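# Pour beans from bowl into cup, set bowl down

## Task

Tip the beans out of the bowl so they land in the cup, with the cup still upright afterwards and the bowl resting on the tray or the table; the task is done only if almost no beans end up outside the cup.

## Robot and tools

Robot: two arms, left_arm (on the scene's +y side) and right_arm, each ending in a four-digit hand (index, middle, ring, thumb) with 16 motors. right_arm has a right hand, left_arm its mirror image. Base positions in the scene frame: left_arm (-0.010, +0.371, +0.026) m, right_arm (+0.055, -0.353, +0.023) m, each turned slightly about z. A post stands on the floor behind the arms.

Frames: the scene frame has its origin at table-top height midway between the nominal bases, +z up, +x out over the table. Hand poses, velocities and offsets for an arm use that arm's own base frame. Fixed cameras and the table use the scene frame. Hand-point axes (right hand): +z runs along the straight fingers toward the tips, +x across the palm away from the thumb, +y out of the palm's face. On the left hand +x points toward the thumb instead.

The 48-number row (all values in [-1, 1], one row covers both arms): left_arm dx, dy, dz, rx, ry, rz; then 16 left-hand motor goals; left current_limit, speed; then right_arm dx, dy, dz, rx, ry, rz; 16 right-hand goals; right current_limit, speed. Motor order per hand: index_mcp, index_abd, index_pip, index_dip, middle_mcp, middle_abd, middle_pip, middle_dip, ring_mcp, ring_abd, ring_pip, ring_dip, thumb_cmc, thumb_axl, thumb_mcp, thumb_ipl. The same order is used in hand_goal, hand_measured, hand_current_ma and hand_state.

Pose numbers are offsets, not poses: they are measured from the arm's Hand target at the start of the action or move, along that arm's base axes, with 1.0 = 0.6 m for dx/dy/dz and 180 degrees for the rotation vector rx/ry/rz (turning about the Hand target position). Each row in an action is counted from that same start, not from the row before; a repeated offset moves further. All six zeros means no new pose request. Orientation is clipped to within 40 degrees of the measured one each step.

Hand numbers are absolute goal angles, linearly mapped between each hinge's two stops. Straight positions: _mcp +0.75, _abd 0.00, _pip +0.58, _dip +0.70, thumb_cmc +0.71, thumb_axl +0.68, thumb_mcp +0.23, thumb_ipl +0.17. Moving toward -1 curls fingers toward the palm; thumb_cmc toward -1 brings the thumb in front of the palm. A 0 is a goal, not 'no change': to keep a hand as it is, resend its hand_goal, current_limit and speed. current_limit maps -1..+1 to 0..550 mA (start +0.4); speed maps to (speed+1)/2 of 8.5 rad/s (start -0.6). Right hand only: index_dip goals stop at +78 degrees; anything beyond is treated as +78 for this whole scene.

Tools:
- execute_actions(actions, cameras): a list of actions, each up to 15 rows at 1/30 s per row; a short action repeats its final row to step 15. Images come back only for an empty list or when cameras are named.
- move(target, speed, blend, blocking, cameras): straight-line path for each hand point toward the offset in one row (or a list of up to 15 rows, all counted from the same starting Hand targets). speed in m/s, 0.002 to 4.3, default 0.25; blend in m rounds corners of a list. Paths are capped at 10 s and do not avoid obstacles. The result adds a 'move:' line (done, off_target, moving, held, fault) and limits (paced = pose clipped, held = steps withheld). blocking=false returns after about 0.5 s while the move continues.
- wait(seconds, cameras): 0 to 3600 s, sends nothing new.
- stop(cameras): brakes a running move.
- zoom_image(camera, region): region [x0, y0, x1, y1] pixels, at most 504 by 504, from the latest image of cam_head_left, cam_head_right or cam_high (each 672x504).
- read_manual(section): licence texts only.
- finished_scene(scene): ends the scene for good; the result must hold without the robot.

Results: end_effector_position (m) and end_effector_quat_wxyz in the arm's base frame; Hand target is the last commanded pose after clipping, and further offsets count from it. The hand often rests a few cm short (friction, weight, and the right elbow sags under load, so aim higher); resend the gap as an offset. Joint torques have offsets; numbers 3 and 4 wrap at ±28 N m. hand_state words: moving, goal, blocked, overload. A motor at 495 mA or more for 5 s shuts off for 10 s. MOTOR HOT appears at 85 °C; at 100 °C the arm goes limp for 30-60 s. After a HAND FAULT line, the remaining calls in that reply are skipped.

Avoid: dropping the bowl or cup even slightly, releasing moving parts, fast or hard contacts, pressing one hand against the other (can end the scene), hitting the post or table hard, anything falling off the table (fails the task), spilling beans, and tipping the cup. Crockery may not fall more than a few centimetres.

Each tool is called after "Request:" by a JSON object that holds its "name" and its "arguments", one argument or row to a line.

## Session

Request:
{"name": "execute_actions", "arguments": {
  "actions": []
}}

Scene clock: 0.00 s.
left_arm: end_effector_position=(+0.7968, -0.0262, +0.2527) hand_goal=(+0.754, +0.000, +0.576, +0.696, +0.754, +0.000, +0.576, +0.696, +0.754, +0.000, +0.576, +0.696, +0.714, +0.678, +0.226, +0.168) hand_measured=(+0.7535, +0.0007, +0.5770, +0.6958, +0.7535, +0.0007, +0.5770, +0.6958, +0.7535, -0.0008, +0.5770, +0.6958, +0.7142, +0.6777, +0.2262, +0.1681) hand_current_ma=(+0, +3, +0, +2, -16, +11, +3, +1, -2, -3, -10, -6, -3, -9, +9, +1) hand_state=(goal, goal, goal, goal, goal, goal, goal, goal, goal, goal, goal, goal, goal, goal, goal, goal) hand_current_limit=0.40 hand_speed=-0.60 end_effector_quat_wxyz=(+0.504, +0.249, +0.827, +0.020) | right_arm: end_effector_position=(+0.3174, +0.2382, +0.1943) hand_goal=(+0.754, +0.000, +0.576, +0.696, +0.754, +0.000, +0.576, +0.696, +0.754, +0.000, +0.576, +0.696, +0.714, +0.678, +0.226, +0.168) hand_measured=(+0.7523, -0.0008, +0.5770, +0.6958, +0.7523, -0.0008, +0.5757, +0.6958, +0.7523, -0.0008, +0.5770, +0.6958, +0.7154, +0.6767, +0.2262, +0.1681) hand_current_ma=(+13, +6, -1, -3, +5, +0, -9, +1, +6, -15, +13, -1, +4, -6, +10, -4) hand_state=(goal, goal, goal, goal, goal, goal, goal, goal, goal, goal, goal, goal, goal, goal, goal, goal) hand_current_limit=0.40 hand_speed=-0.60 end_effector_quat_wxyz=(+0.371, -0.230, +0.894, +0.096)
Joint positions: left_arm=[-0.115 1.868 1.593 -0.243 0.121 -1.171] | right_arm=[0.389 0.9 0.591 -0.478 -0.082 -1.652]
Joint velocities: within noise
Joint torques (N m): no reading
Heat: left arm: hottest shoulder 32 °C; right arm: hottest wrist yaw 32 °C.
Hand target: left_arm +0.8022, -0.0268, +0.2678; +0.516, +0.248, +0.819, +0.022 | right_arm +0.3248, +0.2413, +0.2108; +0.387, -0.229, +0.888, +0.098

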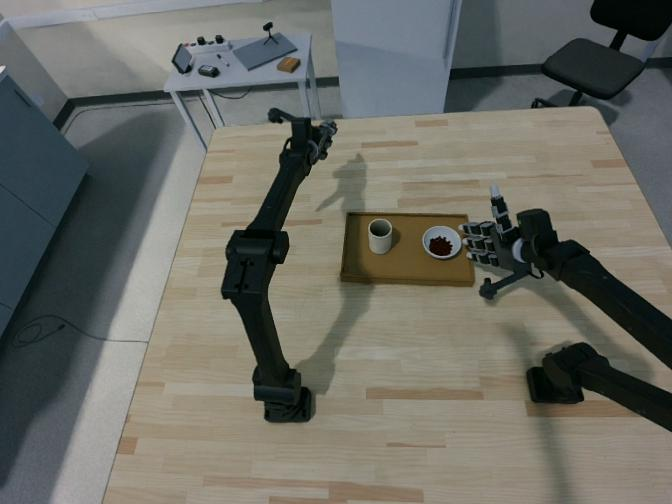

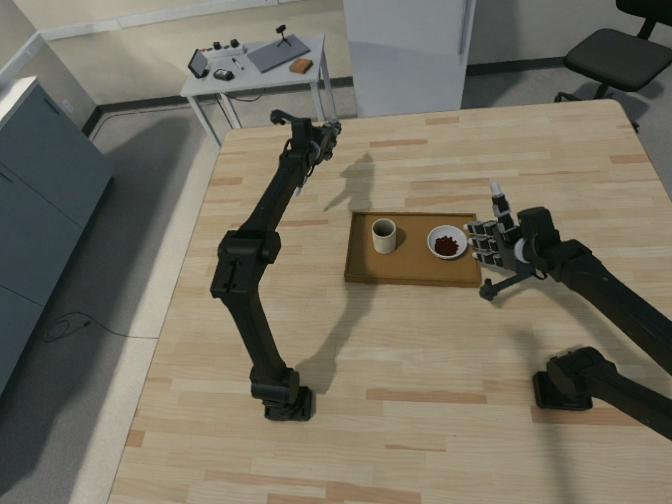

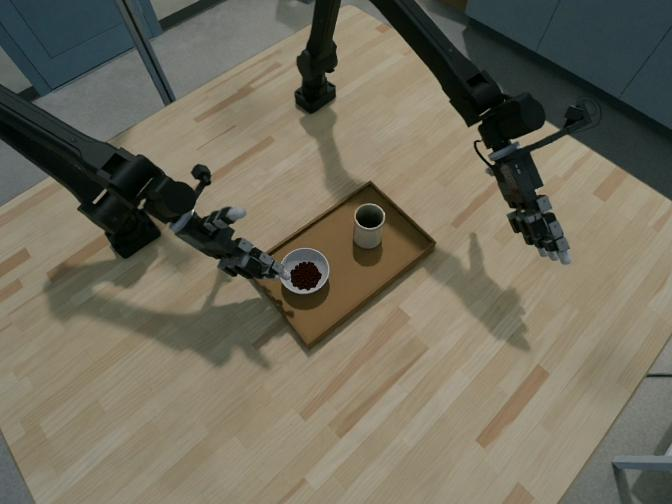

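Request:
{"name": "zoom_image", "arguments": {
  "camera": "cam_head_left",
  "region": [320, 160, 560, 340]
}}

Request:
{"name": "zoom_image", "arguments": {
  "camera": "cam_high",
  "region": [160, 160, 460, 360]
}}

Request:
{"name": "zoom_image", "arguments": {
  "camera": "cam_head_right",
  "region": [320, 160, 560, 340]
}}

Scaled by 2.100 from the camera's image (finer frame: 960x720).

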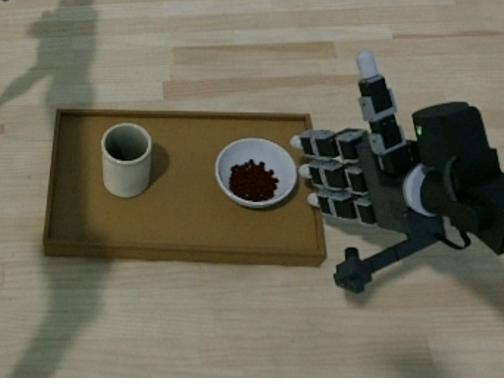

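Scaled by 1.680 from the camera's image (finer frame: 960x720).

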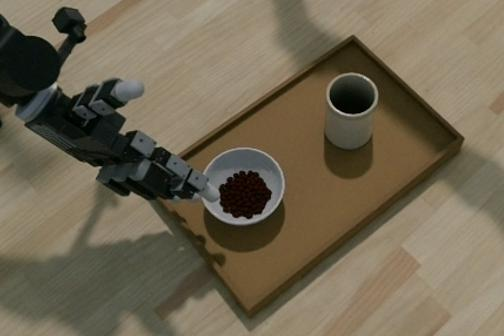

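Scaled by 2.100 from the camera's image (finer frame: 960x720).

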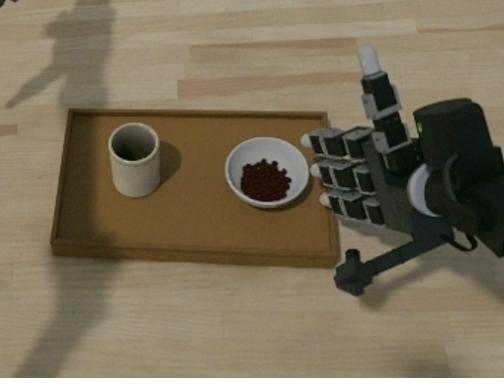

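Request:
{"name": "zoom_image", "arguments": {
  "camera": "cam_head_left",
  "region": [400, 200, 500, 290]
}}

Request:
{"name": "zoom_image", "arguments": {
  "camera": "cam_head_left",
  "region": [330, 200, 430, 290]
}}

Request:
{"name": "zoom_image", "arguments": {
  "camera": "cam_high",
  "region": [240, 230, 360, 350]
}}

Request:
{"name": "zoom_image", "arguments": {
  "camera": "cam_high",
  "region": [320, 170, 440, 290]
}}

Scaled by 5.040 from the camera's image (finer frame: 960x720).

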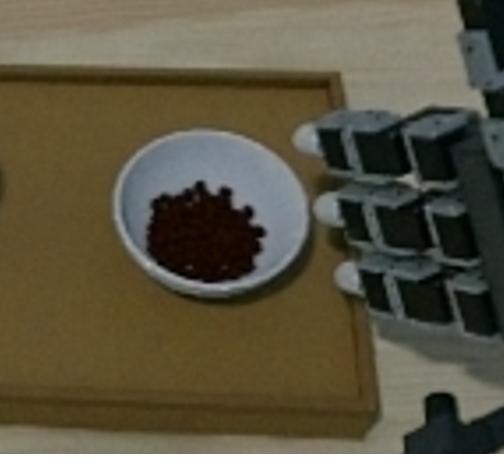

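Scaled by 5.040 from the camera's image (finer frame: 960x720).

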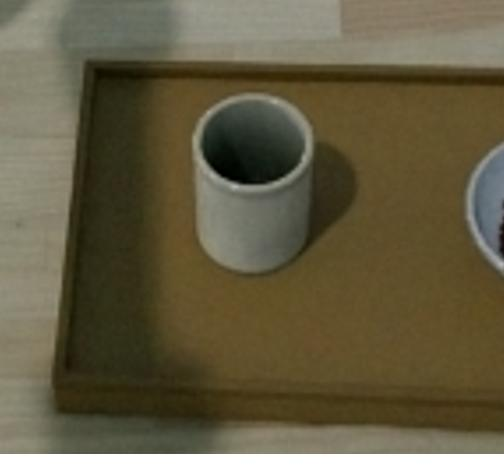

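Scaled by 4.200 from the camera's image (finer frame: 960x720).

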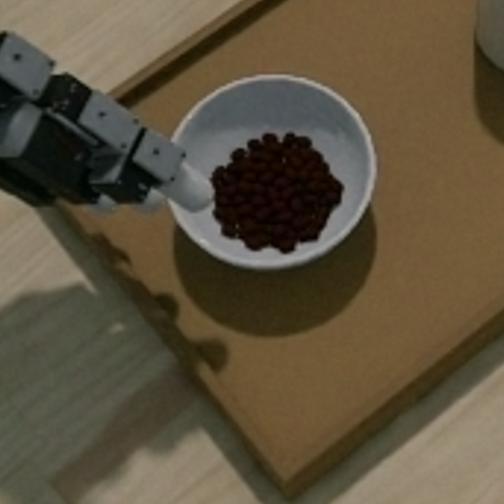

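Scaled by 4.200 from the camera's image (finer frame: 960x720).

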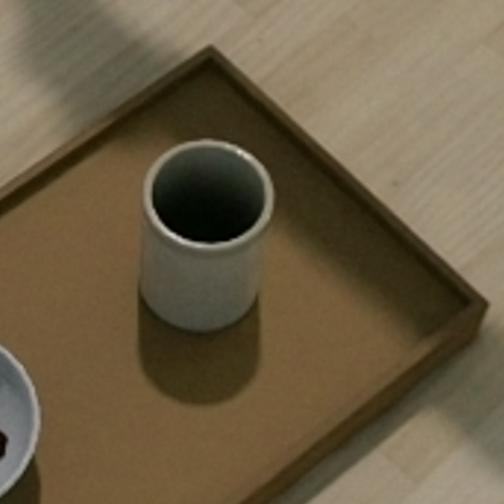

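Request:
{"name": "zoom_image", "arguments": {
  "camera": "cam_head_left",
  "region": [335, 260, 385, 300]
}}

Request:
{"name": "zoom_image", "arguments": {
  "camera": "cam_high",
  "region": [280, 310, 330, 360]
}}

Request:
{"name": "zoom_image", "arguments": {
  "camera": "cam_high",
  "region": [400, 220, 450, 270]
}}

Request:
{"name": "zoom_image", "arguments": {
  "camera": "cam_head_left",
  "region": [440, 240, 500, 300]
}}

Scaled by 10.080 from the camera's image (finer frame: 960x720).

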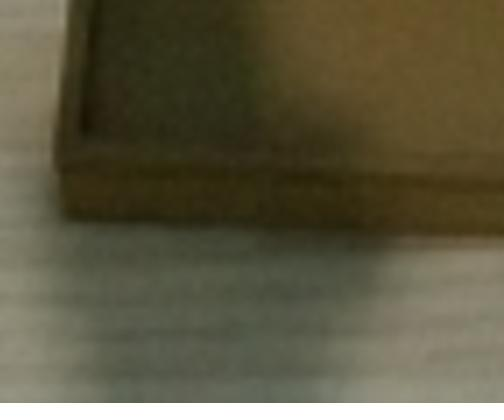

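Scaled by 10.080 from the camera's image (finer frame: 960x720).

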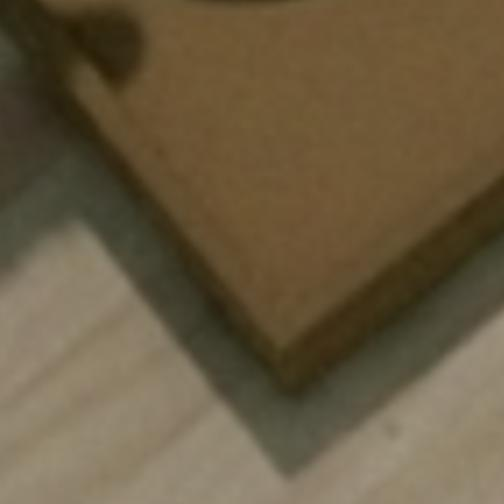

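Scaled by 10.080 from the camera's image (finer frame: 960x720).

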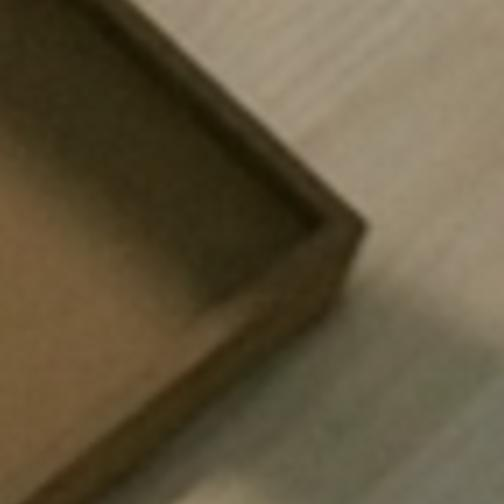

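Scaled by 8.400 from the camera's image (finer frame: 960x720).

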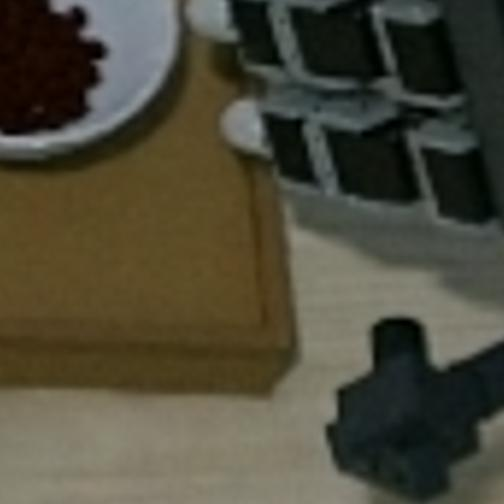

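Request:
{"name": "move", "arguments": {
  "target": [
    [0,0,0,0,0,0, 0.754,0,0.576,0.696,0.754,0,0.576,0.696,0.754,0,0.576,0.696,0.714,0.678,0.226,0.168,0.40,-0.60, 0.2728,0.0103,0.1918,0.1058,0.1589,-0.2056, 0.822,0,0.095,0.261,0.822,0,0.095,0.261,0.754,0,-0.737,-0.174,-0.657,0.677,0.337,-0.049,0.40,-0.60],
    [0,0,0,0,0,0, 0.754,0,0.576,0.696,0.754,0,0.576,0.696,0.754,0,0.576,0.696,0.714,0.678,0.226,0.168,0.40,-0.60, 0.2477,-0.1013,0.1180,0.2019,0.2953,-0.4561, 0.822,0,0.095,0.261,0.822,0,0.095,0.261,0.754,0,-0.737,-0.174,-0.657,0.677,0.337,-0.049,0.40,-0.60]
  ],
  "speed": 0.2,
  "blend": 0.03,
  "cameras": ["all"]
}}

Scene clock: 63.07 s.
left_arm: end_effector_position=(+0.7968, -0.0262, +0.2527) hand_goal=(+0.754, +0.000, +0.576, +0.696, +0.754, +0.000, +0.576, +0.696, +0.754, +0.000, +0.576, +0.696, +0.714, +0.678, +0.226, +0.168) hand_measured=(+0.7535, +0.0007, +0.5770, +0.6958, +0.7535, +0.0007, +0.5770, +0.6958, +0.7535, +0.0007, +0.5770, +0.6958, +0.7142, +0.6767, +0.2262, +0.1681) hand_current_ma=(+11, -1, -12, +6, -7, +12, -2, +5, +7, -3, -5, -14, -4, -17, +2, -3) hand_state=(goal, goal, goal, goal, goal, goal, goal, goal, goal, goal, goal, goal, goal, goal, goal, goal) hand_current_limit=0.40 hand_speed=-0.60 end_effector_quat_wxyz=(+0.504, +0.249, +0.827, +0.020) | right_arm: end_effector_position=(+0.4579, +0.1829, +0.2619) hand_goal=(+0.822, +0.000, +0.096, +0.262, +0.822, +0.000, +0.096, +0.262, +0.754, +0.000, -0.736, -0.174, -0.656, +0.678, +0.338, -0.048) hand_measured=(+0.8222, +0.0139, +0.0996, +0.2652, +0.8246, +0.0095, +0.1009, +0.2639, +0.7619, +0.0021, -0.7280, -0.1719, -0.6547, +0.6809, +0.3232, -0.0501) hand_current_ma=(+3, +25, +12, +1, +12, +11, -5, +7, +27, -9, +24, -3, +3, +3, -31, -7) hand_state=(goal, goal, goal, goal, goal, goal, goal, goal, goal, goal, goal, goal, goal, goal, goal, goal) hand_current_limit=0.40 hand_speed=-0.60 end_effector_quat_wxyz=(-0.004, +0.548, +0.824, +0.143)
Joint positions: left_arm=[-0.115 1.868 1.593 -0.243 0.121 -1.171] | right_arm=[0.363 1.263 1.191 -1.267 -0.172 -0.015]
Joint torques (N m): left_arm=[-0.5 -20.13 11.59 2.65 -0.01 0.01] | right_arm=[-0.85 -8.06 14.5 0.77 -0.32 0.07]
Heat: left arm: hottest elbow 38 °C; right arm: hottest elbow 38 °C.
Hand target: left_arm +0.8022, -0.0268, +0.2678; +0.516, +0.248, +0.819, +0.022 | right_arm +0.4734, +0.1805, +0.2817; +0.004, +0.557, +0.816, +0.156
Off the commanded pose: left_arm 0.016 m, 2 deg | right_arm 0.025 m, 2 deg.
move: off_target (right_arm)

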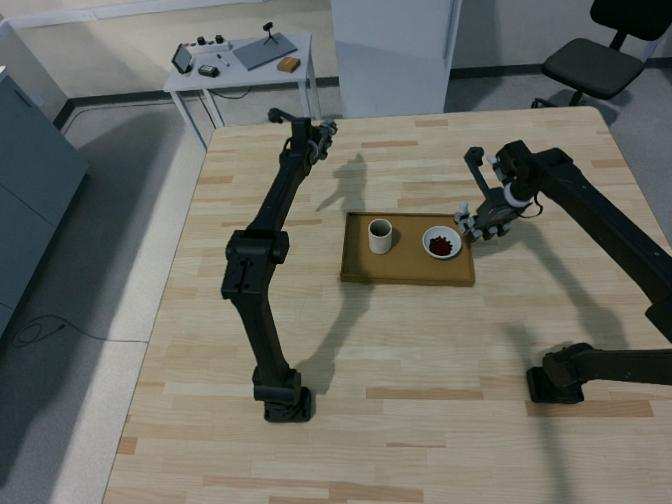

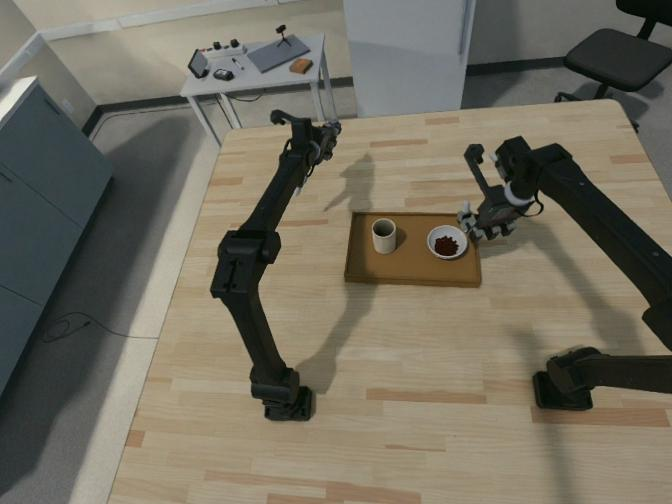

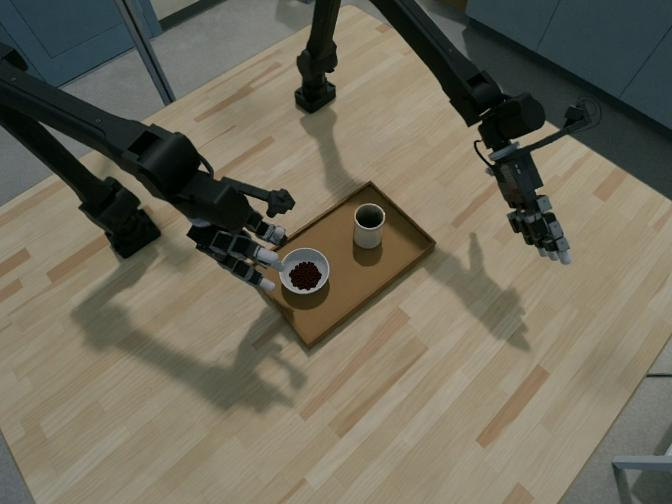

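Request:
{"name": "move", "arguments": {
  "target": [
    [0,0,0,0,0,0, 0.754,0,0.576,0.696,0.754,0,0.576,0.696,0.754,0,0.576,0.696,0.714,0.678,0.226,0.168,0.40,-0.60, -0.0563,0.0360,-0.0862,0.1195,0.2298,-0.2036, 0.822,0,0.095,0.261,0.822,0,0.095,0.261,0.754,0,-0.737,-0.174,-0.657,0.677,0.337,-0.049,0.40,-0.60],
    [0,0,0,0,0,0, 0.754,0,0.576,0.696,0.754,0,0.576,0.696,0.754,0,0.576,0.696,0.714,0.678,0.226,0.168,0.40,-0.60, -0.0962,0.1580,-0.1695,0.1851,0.4627,-0.3458, 0.822,0,0.095,0.261,0.822,0,0.095,0.261,0.754,0,-0.737,-0.174,-0.657,0.677,0.337,-0.049,0.40,-0.60]
  ],
  "speed": 0.2,
  "blend": 0.02,
  "cameras": ["all"]
}}

Scene clock: 70.40 s.
left_arm: end_effector_position=(+0.7968, -0.0262, +0.2527) hand_goal=(+0.754, +0.000, +0.576, +0.696, +0.754, +0.000, +0.576, +0.696, +0.754, +0.000, +0.576, +0.696, +0.714, +0.678, +0.226, +0.168) hand_measured=(+0.7535, +0.0007, +0.5770, +0.6958, +0.7535, +0.0007, +0.5770, +0.6958, +0.7535, +0.0007, +0.5770, +0.6958, +0.7142, +0.6777, +0.2262, +0.1681) hand_current_ma=(+4, -1, -6, -6, -4, +4, -1, +7, +20, -6, -9, -6, -2, -11, +4, +1) hand_state=(goal, goal, goal, goal, goal, goal, goal, goal, goal, goal, goal, goal, goal, goal, goal, goal) hand_current_limit=0.40 hand_speed=-0.60 end_effector_quat_wxyz=(+0.504, +0.249, +0.827, +0.020) | right_arm: end_effector_position=(+0.4115, +0.2810, +0.1795) hand_goal=(+0.822, +0.000, +0.096, +0.262, +0.822, +0.000, +0.096, +0.262, +0.754, +0.000, -0.736, -0.174, -0.656, +0.678, +0.338, -0.048) hand_measured=(+0.8053, +0.0124, +0.0932, +0.2652, +0.8065, +0.0095, +0.0958, +0.2639, +0.7450, +0.0065, -0.7267, -0.1706, -0.6521, +0.6809, +0.3232, -0.0491) hand_current_ma=(-27, +26, -10, +0, -35, +9, -17, +3, -3, -5, +21, +6, +2, +5, -31, -4) hand_state=(goal, goal, goal, goal, goal, goal, goal, goal, goal, goal, goal, goal, goal, goal, goal, goal) hand_current_limit=0.40 hand_speed=-0.60 end_effector_quat_wxyz=(-0.570, +0.798, +0.187, -0.059)
Joint positions: left_arm=[-0.115 1.868 1.593 -0.243 0.121 -1.171] | right_arm=[0.33 1.668 1.387 -1.298 -1.221 1.434]
Joint torques (N m): left_arm=[-0.5 -20.13 11.6 2.62 -0.01 0.01] | right_arm=[-0.91 -15.15 8.66 0.73 -1.1 0.09]
Heat: left arm: hottest elbow 38 °C; right arm: hottest elbow 39 °C.
Hand target: left_arm +0.8022, -0.0268, +0.2678; +0.516, +0.248, +0.819, +0.022 | right_arm +0.4156, +0.2753, +0.1799; -0.571, +0.800, +0.178, -0.055
Off the commanded pose: left_arm 0.016 m, 2 deg | right_arm 0.007 m, 1 deg.
move: done

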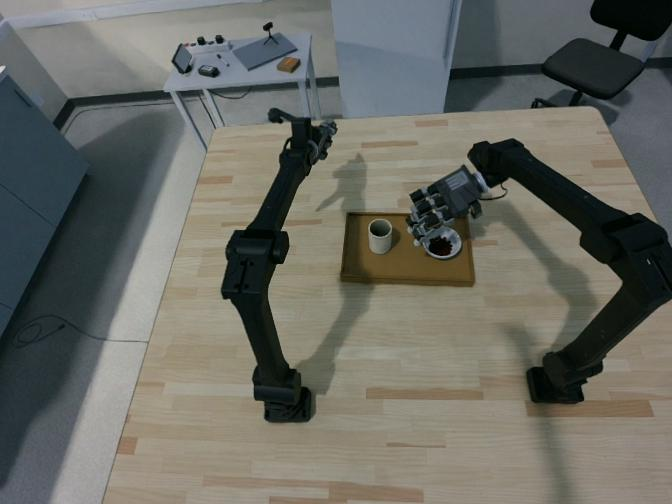

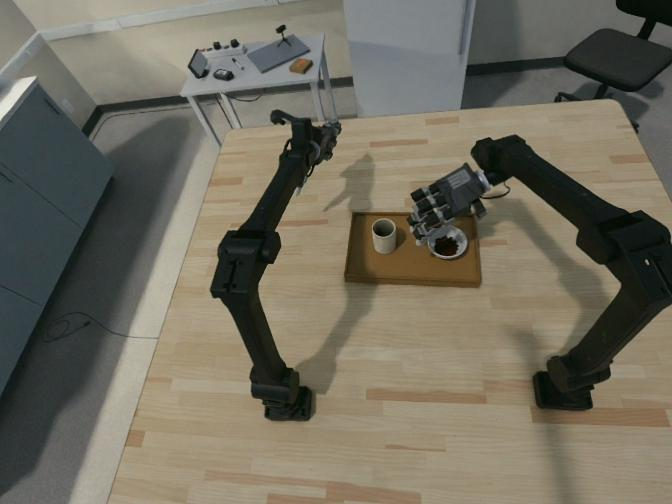

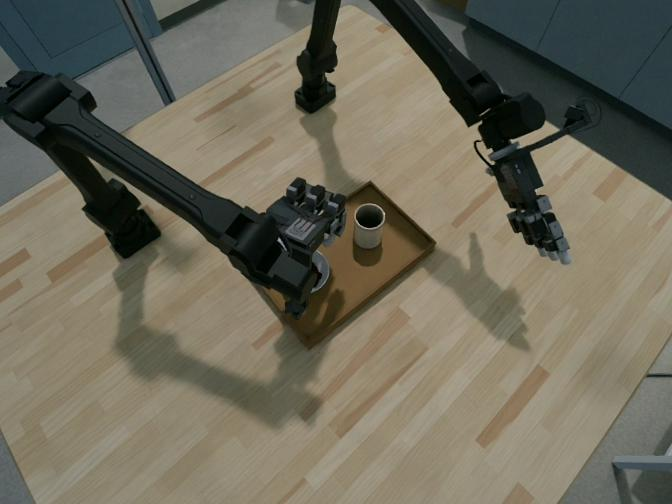

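Request:
{"name": "zoom_image", "arguments": {
  "camera": "cam_head_left",
  "region": [390, 150, 510, 270]
}}

Request:
{"name": "zoom_image", "arguments": {
  "camera": "cam_high",
  "region": [250, 170, 370, 330]
}}

Request:
{"name": "zoom_image", "arguments": {
  "camera": "cam_head_right",
  "region": [390, 150, 510, 270]
}}

Scaled by 4.200 from the camera's image (finer frame: 960x720).

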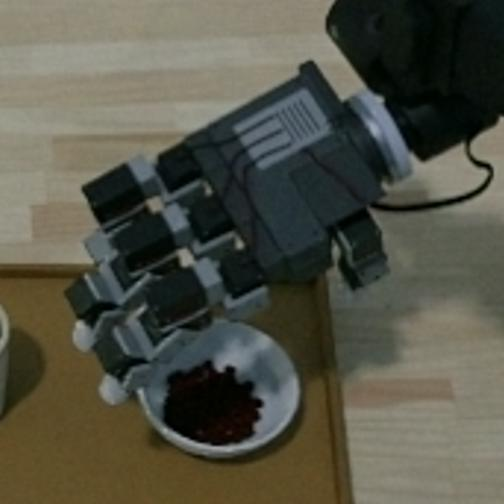

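Scaled by 3.150 from the camera's image (finer frame: 960x720).

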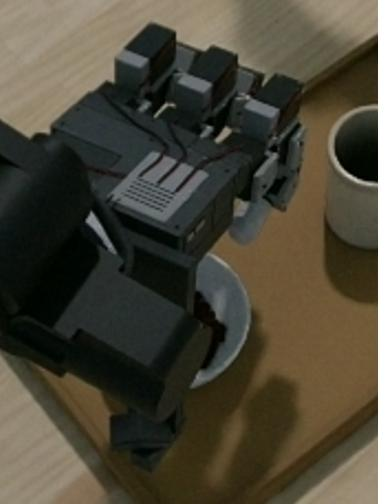

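Scaled by 4.200 from the camera's image (finer frame: 960x720).

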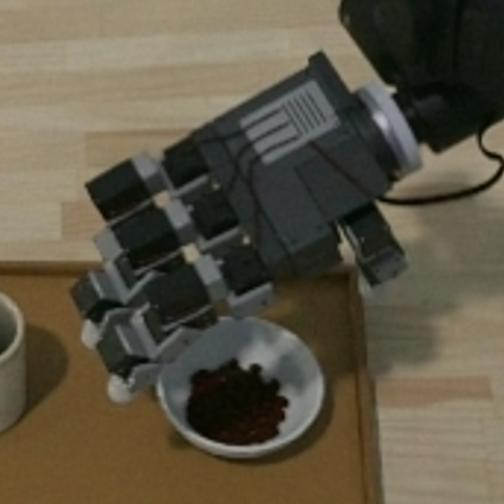

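Request:
{"name": "zoom_image", "arguments": {
  "camera": "cam_high",
  "region": [305, 205, 365, 265]
}}

Request:
{"name": "zoom_image", "arguments": {
  "camera": "cam_head_left",
  "region": [400, 200, 460, 260]
}}

Scaled by 8.400 from the camera's image (finer frame: 960x720).

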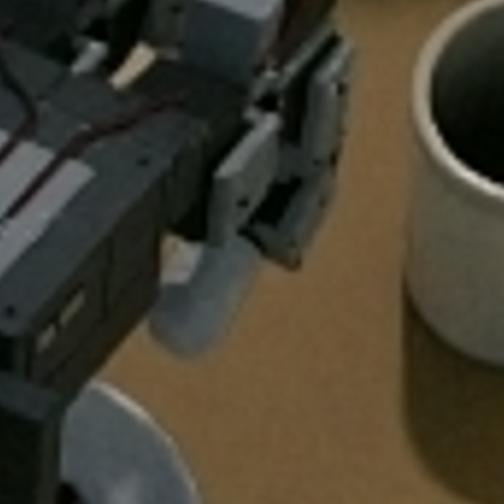

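Scaled by 8.400 from the camera's image (finer frame: 960x720).

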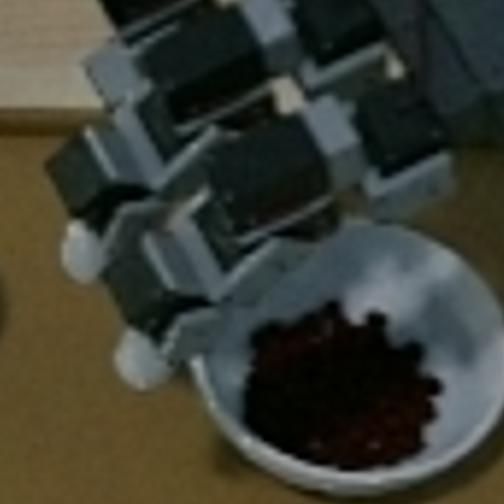

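Request:
{"name": "move", "arguments": {
  "target": [0,0,0,0,0,0, 0.754,0,0.576,0.696,0.754,0,0.576,0.696,0.754,0,0.576,0.696,0.714,0.678,0.226,0.168,0.40,-0.60, 0.0067,-0.02,-0.125,0,0,0, 0.822,0,0.095,0.261,0.822,0,0.095,0.261,0.754,0,-0.737,-0.174,-0.657,0.677,0.337,-0.049,0.40,-0.60],
  "speed": 0.12,
  "cameras": ["all"]
}}

Request:
{"name": "zoom_image", "arguments": {
  "camera": "cam_head_left",
  "region": [390, 170, 510, 290]
}}

Request:
{"name": "zoom_image", "arguments": {
  "camera": "cam_head_right",
  "region": [390, 170, 510, 290]
}}

Request:
{"name": "zoom_image", "arguments": {
  "camera": "cam_high",
  "region": [250, 190, 370, 310]
}}

Scene clock: 82.40 s.
left_arm: end_effector_position=(+0.7968, -0.0262, +0.2527) hand_goal=(+0.754, +0.000, +0.576, +0.696, +0.754, +0.000, +0.576, +0.696, +0.754, +0.000, +0.576, +0.696, +0.714, +0.678, +0.226, +0.168) hand_measured=(+0.7535, +0.0007, +0.5770, +0.6958, +0.7535, +0.0007, +0.5770, +0.6958, +0.7535, +0.0007, +0.5770, +0.6958, +0.7142, +0.6777, +0.2252, +0.1681) hand_current_ma=(+10, +2, +0, +4, +5, +9, -4, +9, +9, -7, -8, +2, -7, -11, +0, -4) hand_state=(goal, goal, goal, goal, goal, goal, goal, goal, goal, goal, goal, goal, goal, goal, goal, goal) hand_current_limit=0.40 hand_speed=-0.60 end_effector_quat_wxyz=(+0.504, +0.249, +0.827, +0.020) | right_arm: end_effector_position=(+0.4119, +0.2683, +0.1081) hand_goal=(+0.822, +0.000, +0.096, +0.262, +0.822, +0.000, +0.096, +0.262, +0.754, +0.000, -0.736, -0.174, -0.656, +0.678, +0.338, -0.048) hand_measured=(+0.8041, +0.0109, +0.0919, +0.2652, +0.8041, +0.0095, +0.0945, +0.2626, +0.7450, +0.0080, -0.7280, -0.1706, -0.6521, +0.6809, +0.3242, -0.0501) hand_current_ma=(-24, +17, -9, -5, -35, +10, -9, +3, -7, -3, +23, -4, +9, -4, -38, -8) hand_state=(goal, goal, goal, goal, goal, goal, goal, goal, goal, goal, goal, goal, goal, goal, goal, goal) hand_current_limit=0.40 hand_speed=-0.60 end_effector_quat_wxyz=(-0.569, +0.800, +0.177, -0.065)
Joint positions: left_arm=[-0.115 1.868 1.593 -0.243 0.121 -1.171] | right_arm=[0.305 1.742 1.283 -1.181 -1.22 1.393]
Joint torques (N m): left_arm=[-0.44 -20.13 11.6 2.61 0 0.02] | right_arm=[-0.97 -14.62 8.24 0.62 -1.11 -0.17]
Heat: left arm: hottest elbow 39 °C; right arm: hottest elbow 38 °C.
Hand target: left_arm +0.8022, -0.0268, +0.2678; +0.516, +0.248, +0.819, +0.022 | right_arm +0.4195, +0.2634, +0.1048; -0.571, +0.800, +0.177, -0.055
Off the commanded pose: left_arm 0.016 m, 2 deg | right_arm 0.010 m, 1 deg.
move: done

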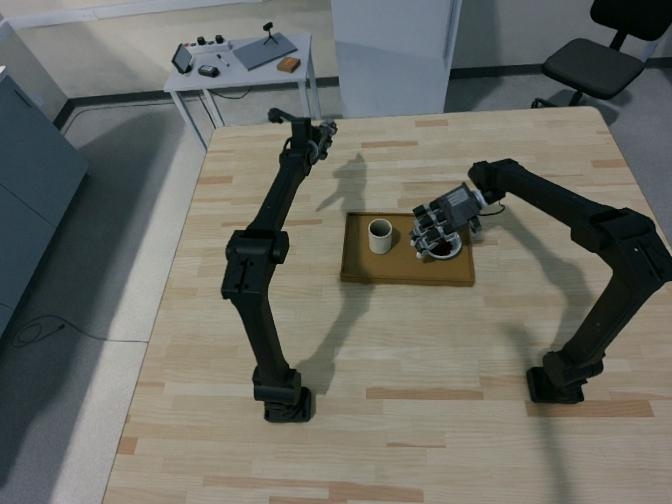

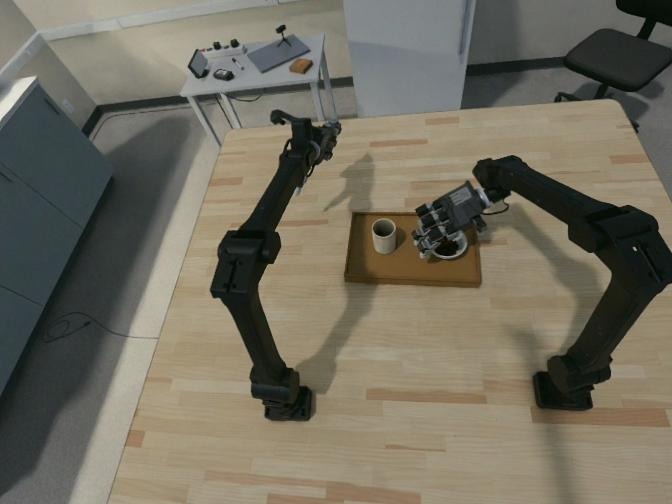

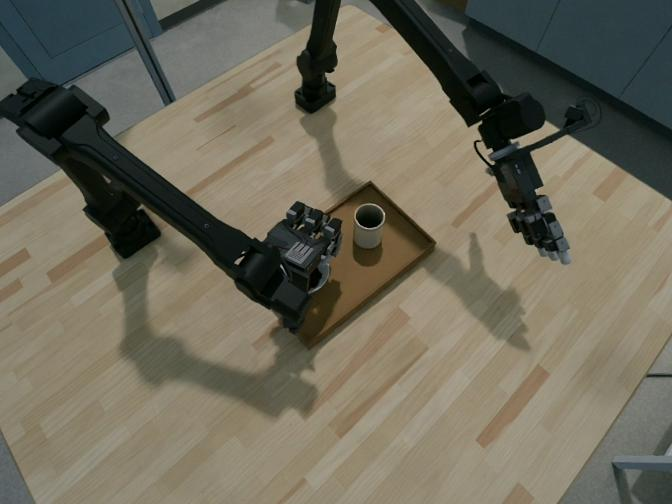

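Scaled by 4.200 from the camera's image (finer frame: 960x720).

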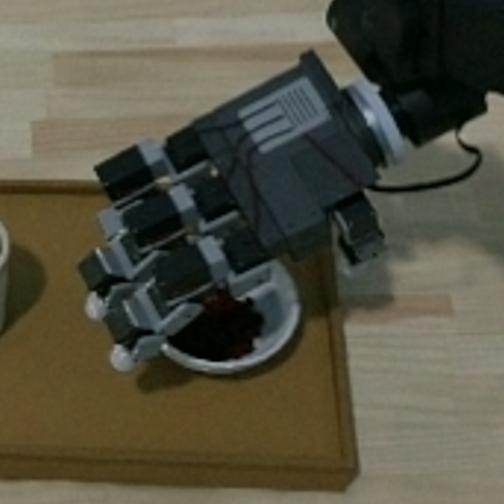

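Scaled by 4.200 from the camera's image (finer frame: 960x720).

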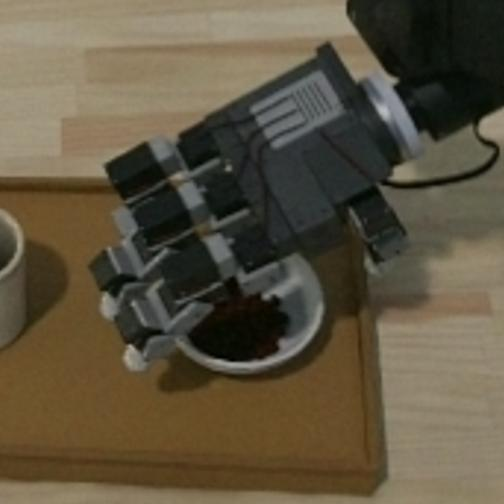

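Scaled by 4.200 from the camera's image (finer frame: 960x720).

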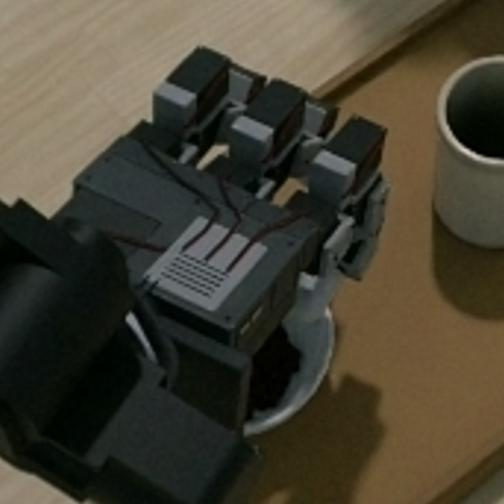

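Request:
{"name": "zoom_image", "arguments": {
  "camera": "cam_high",
  "region": [310, 220, 350, 260]
}}

Request:
{"name": "zoom_image", "arguments": {
  "camera": "cam_high",
  "region": [260, 230, 340, 330]
}}

Request:
{"name": "zoom_image", "arguments": {
  "camera": "cam_head_right",
  "region": [410, 220, 500, 290]
}}

Scaled by 12.600 from the camera's image (finer frame: 960x720).

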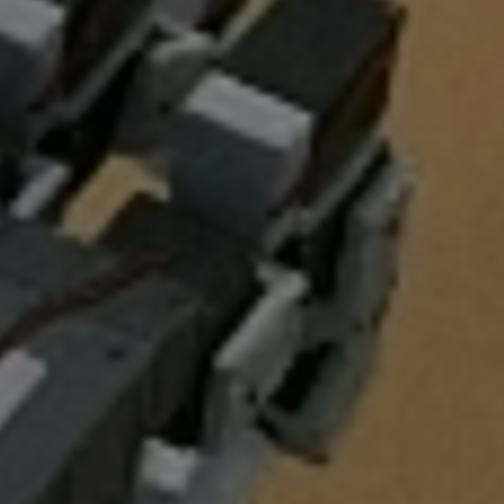

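Scaled by 5.040 from the camera's image (finer frame: 960x720).

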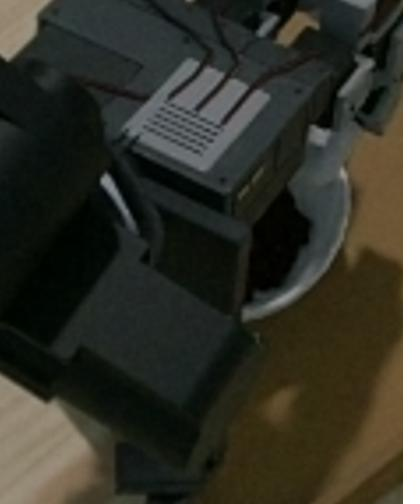

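Scaled by 5.600 from the camera's image (finer frame: 960x720).

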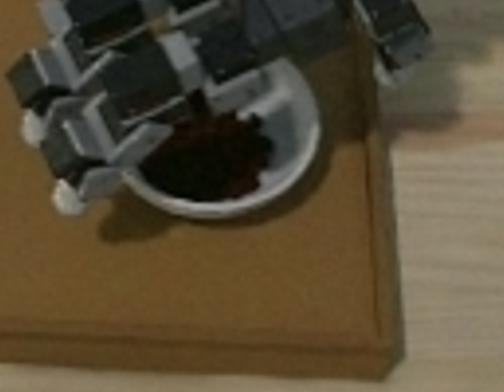

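Request:
{"name": "zoom_image", "arguments": {
  "camera": "cam_head_left",
  "region": [405, 230, 455, 280]
}}

Request:
{"name": "zoom_image", "arguments": {
  "camera": "cam_head_right",
  "region": [405, 230, 455, 280]
}}

Request:
{"name": "zoom_image", "arguments": {
  "camera": "cam_high",
  "region": [300, 250, 350, 330]
}}

Scaled by 10.080 from the camera's image (finer frame: 960x720).

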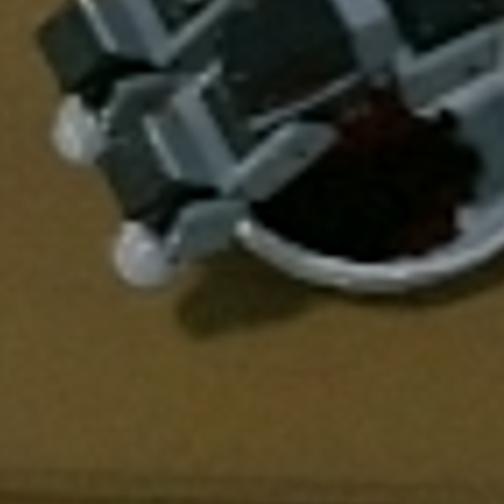

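Scaled by 10.080 from the camera's image (finer frame: 960x720).

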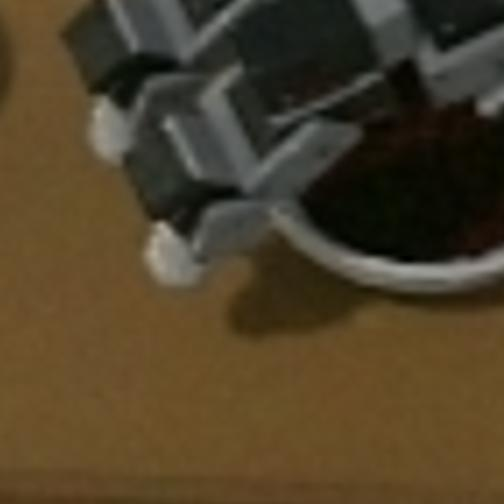

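Scaled by 6.300 from the camera's image (finer frame: 960x720).

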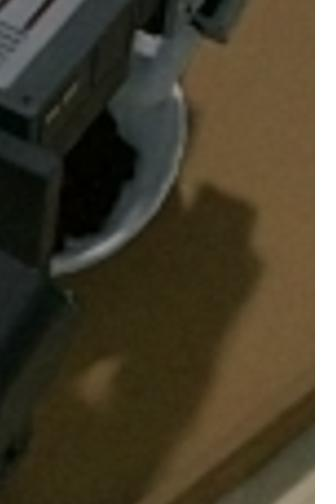

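Request:
{"name": "move", "arguments": {
  "target": [0,0,0,0,0,0, 0.754,0,0.576,0.696,0.754,0,0.576,0.696,0.754,0,0.576,0.696,0.714,0.678,0.226,0.168,0.40,-0.60, 0.0217,0.0033,-0.0417,0,0,0, 0.822,0,0.095,0.261,0.822,0,0.095,0.261,0.754,0,-0.737,-0.174,-0.657,0.677,0.337,-0.049,0.40,-0.60],
  "speed": 0.08,
  "cameras": ["all"]
}}

Request:
{"name": "zoom_image", "arguments": {
  "camera": "cam_head_left",
  "region": [405, 210, 485, 280]
}}

Request:
{"name": "zoom_image", "arguments": {
  "camera": "cam_head_right",
  "region": [405, 210, 485, 280]
}}

Request:
{"name": "zoom_image", "arguments": {
  "camera": "cam_high",
  "region": [270, 220, 350, 300]
}}

Scene clock: 91.37 s.
left_arm: end_effector_position=(+0.7968, -0.0262, +0.2527) hand_goal=(+0.754, +0.000, +0.576, +0.696, +0.754, +0.000, +0.576, +0.696, +0.754, +0.000, +0.576, +0.696, +0.714, +0.678, +0.226, +0.168) hand_measured=(+0.7535, +0.0007, +0.5770, +0.6958, +0.7535, +0.0021, +0.5770, +0.6958, +0.7535, +0.0007, +0.5770, +0.6958, +0.7142, +0.6777, +0.2262, +0.1672) hand_current_ma=(+9, +8, -6, +6, +3, +1, -5, +6, +18, -12, -10, -2, -4, -2, +1, +1) hand_state=(goal, goal, goal, goal, goal, goal, goal, goal, goal, goal, goal, goal, goal, goal, goal, goal) hand_current_limit=0.40 hand_speed=-0.60 end_effector_quat_wxyz=(+0.504, +0.249, +0.827, +0.020) | right_arm: end_effector_position=(+0.4192, +0.2691, +0.0785) hand_goal=(+0.822, +0.000, +0.096, +0.262, +0.822, +0.000, +0.096, +0.262, +0.754, +0.000, -0.736, -0.174, -0.656, +0.678, +0.338, -0.048) hand_measured=(+0.8029, +0.0109, +0.0919, +0.2639, +0.8041, +0.0095, +0.0945, +0.2626, +0.7450, +0.0080, -0.7267, -0.1706, -0.6521, +0.6809, +0.3232, -0.0501) hand_current_ma=(-27, +18, -3, -1, -29, +11, -23, +7, -14, +3, +22, -10, +11, +7, -40, -13) hand_state=(goal, goal, goal, goal, goal, goal, goal, goal, goal, goal, goal, goal, goal, goal, goal, goal) hand_current_limit=0.40 hand_speed=-0.60 end_effector_quat_wxyz=(-0.569, +0.801, +0.173, -0.071)
Joint positions: left_arm=[-0.115 1.868 1.593 -0.243 0.121 -1.171] | right_arm=[0.302 1.804 1.283 -1.144 -1.22 1.382]
Joint torques (N m): left_arm=[-0.5 -20.19 11.56 2.59 -0.02 0.01] | right_arm=[-1.03 -15.27 9.22 0.57 -1.09 -0.15]
Heat: left arm: hottest elbow 39 °C; right arm: hottest elbow 38 °C.
Hand target: left_arm +0.8022, -0.0268, +0.2678; +0.516, +0.248, +0.819, +0.022 | right_arm +0.4326, +0.2653, +0.0798; -0.571, +0.800, +0.178, -0.055
Off the commanded pose: left_arm 0.016 m, 2 deg | right_arm 0.014 m, 2 deg.
move: off_target (right_arm)

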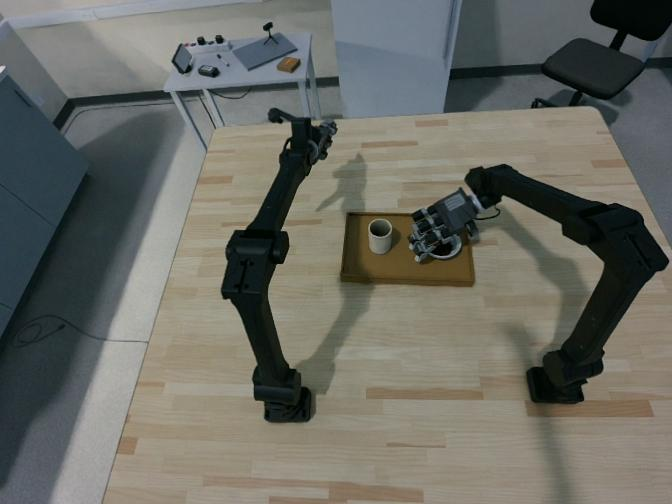

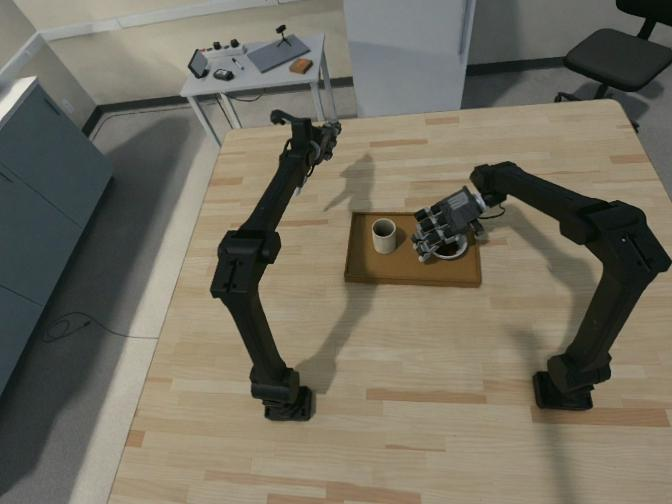

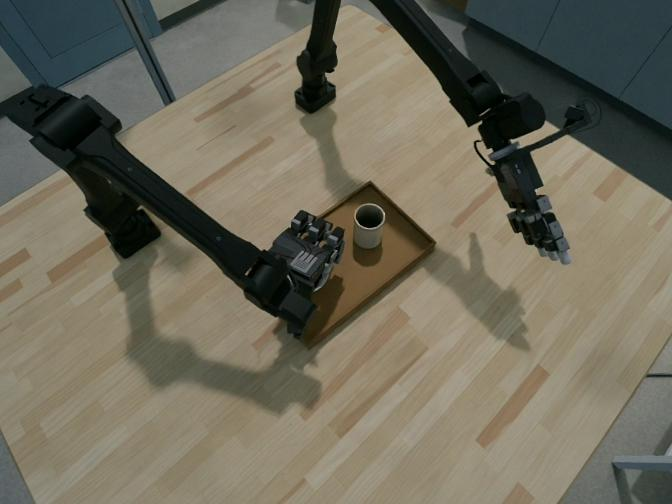

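Scaled by 6.300 from the camera's image (finer frame: 960x720).

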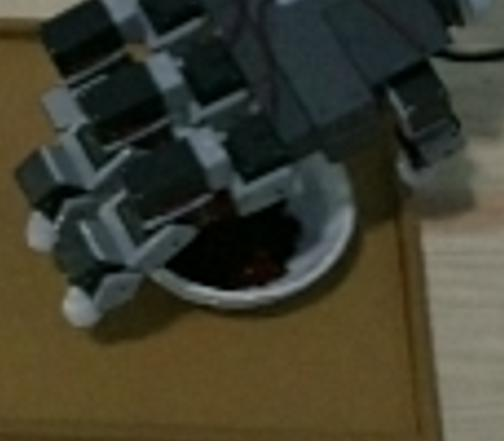

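Scaled by 6.300 from the camera's image (finer frame: 960x720).

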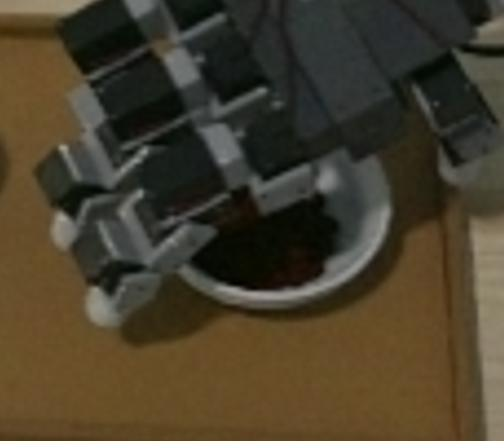

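Scaled by 6.300 from the camera's image (finer frame: 960x720).

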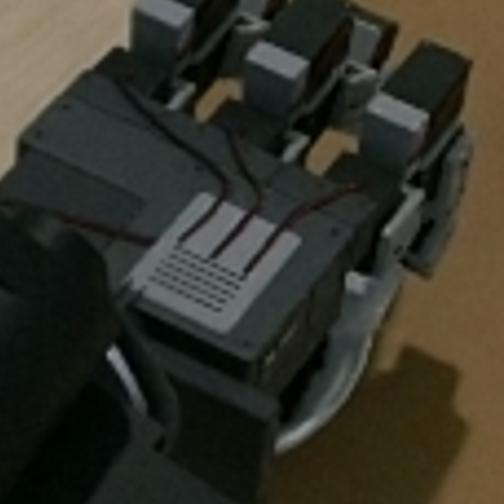

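Request:
{"name": "zoom_image", "arguments": {
  "camera": "cam_head_left",
  "region": [450, 200, 500, 260]
}}

Request:
{"name": "zoom_image", "arguments": {
  "camera": "cam_head_right",
  "region": [450, 200, 500, 260]
}}

Request:
{"name": "zoom_image", "arguments": {
  "camera": "cam_high",
  "region": [240, 260, 340, 360]
}}

Scaled by 8.400 from the camera's image (finer frame: 960x720).

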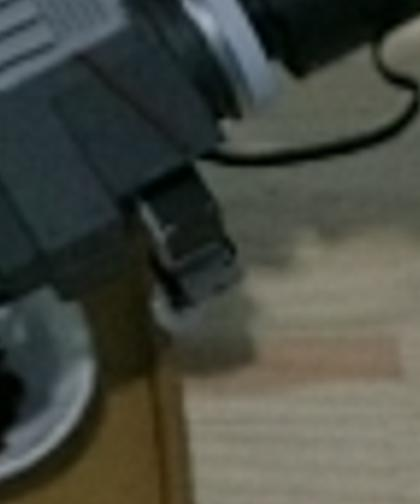

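Scaled by 8.400 from the camera's image (finer frame: 960x720).

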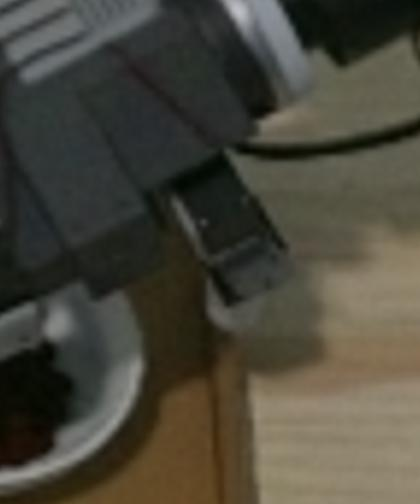

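Scaled by 5.040 from the camera's image (finer frame: 960x720).

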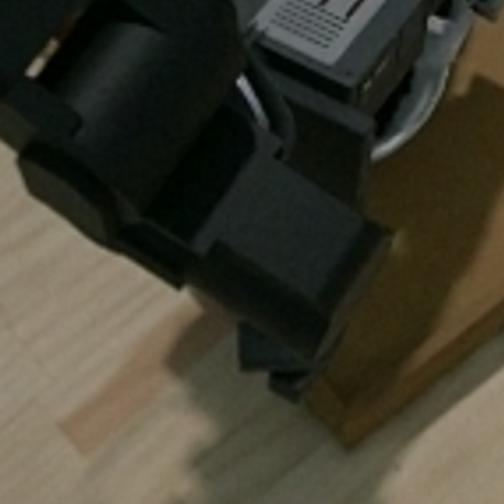

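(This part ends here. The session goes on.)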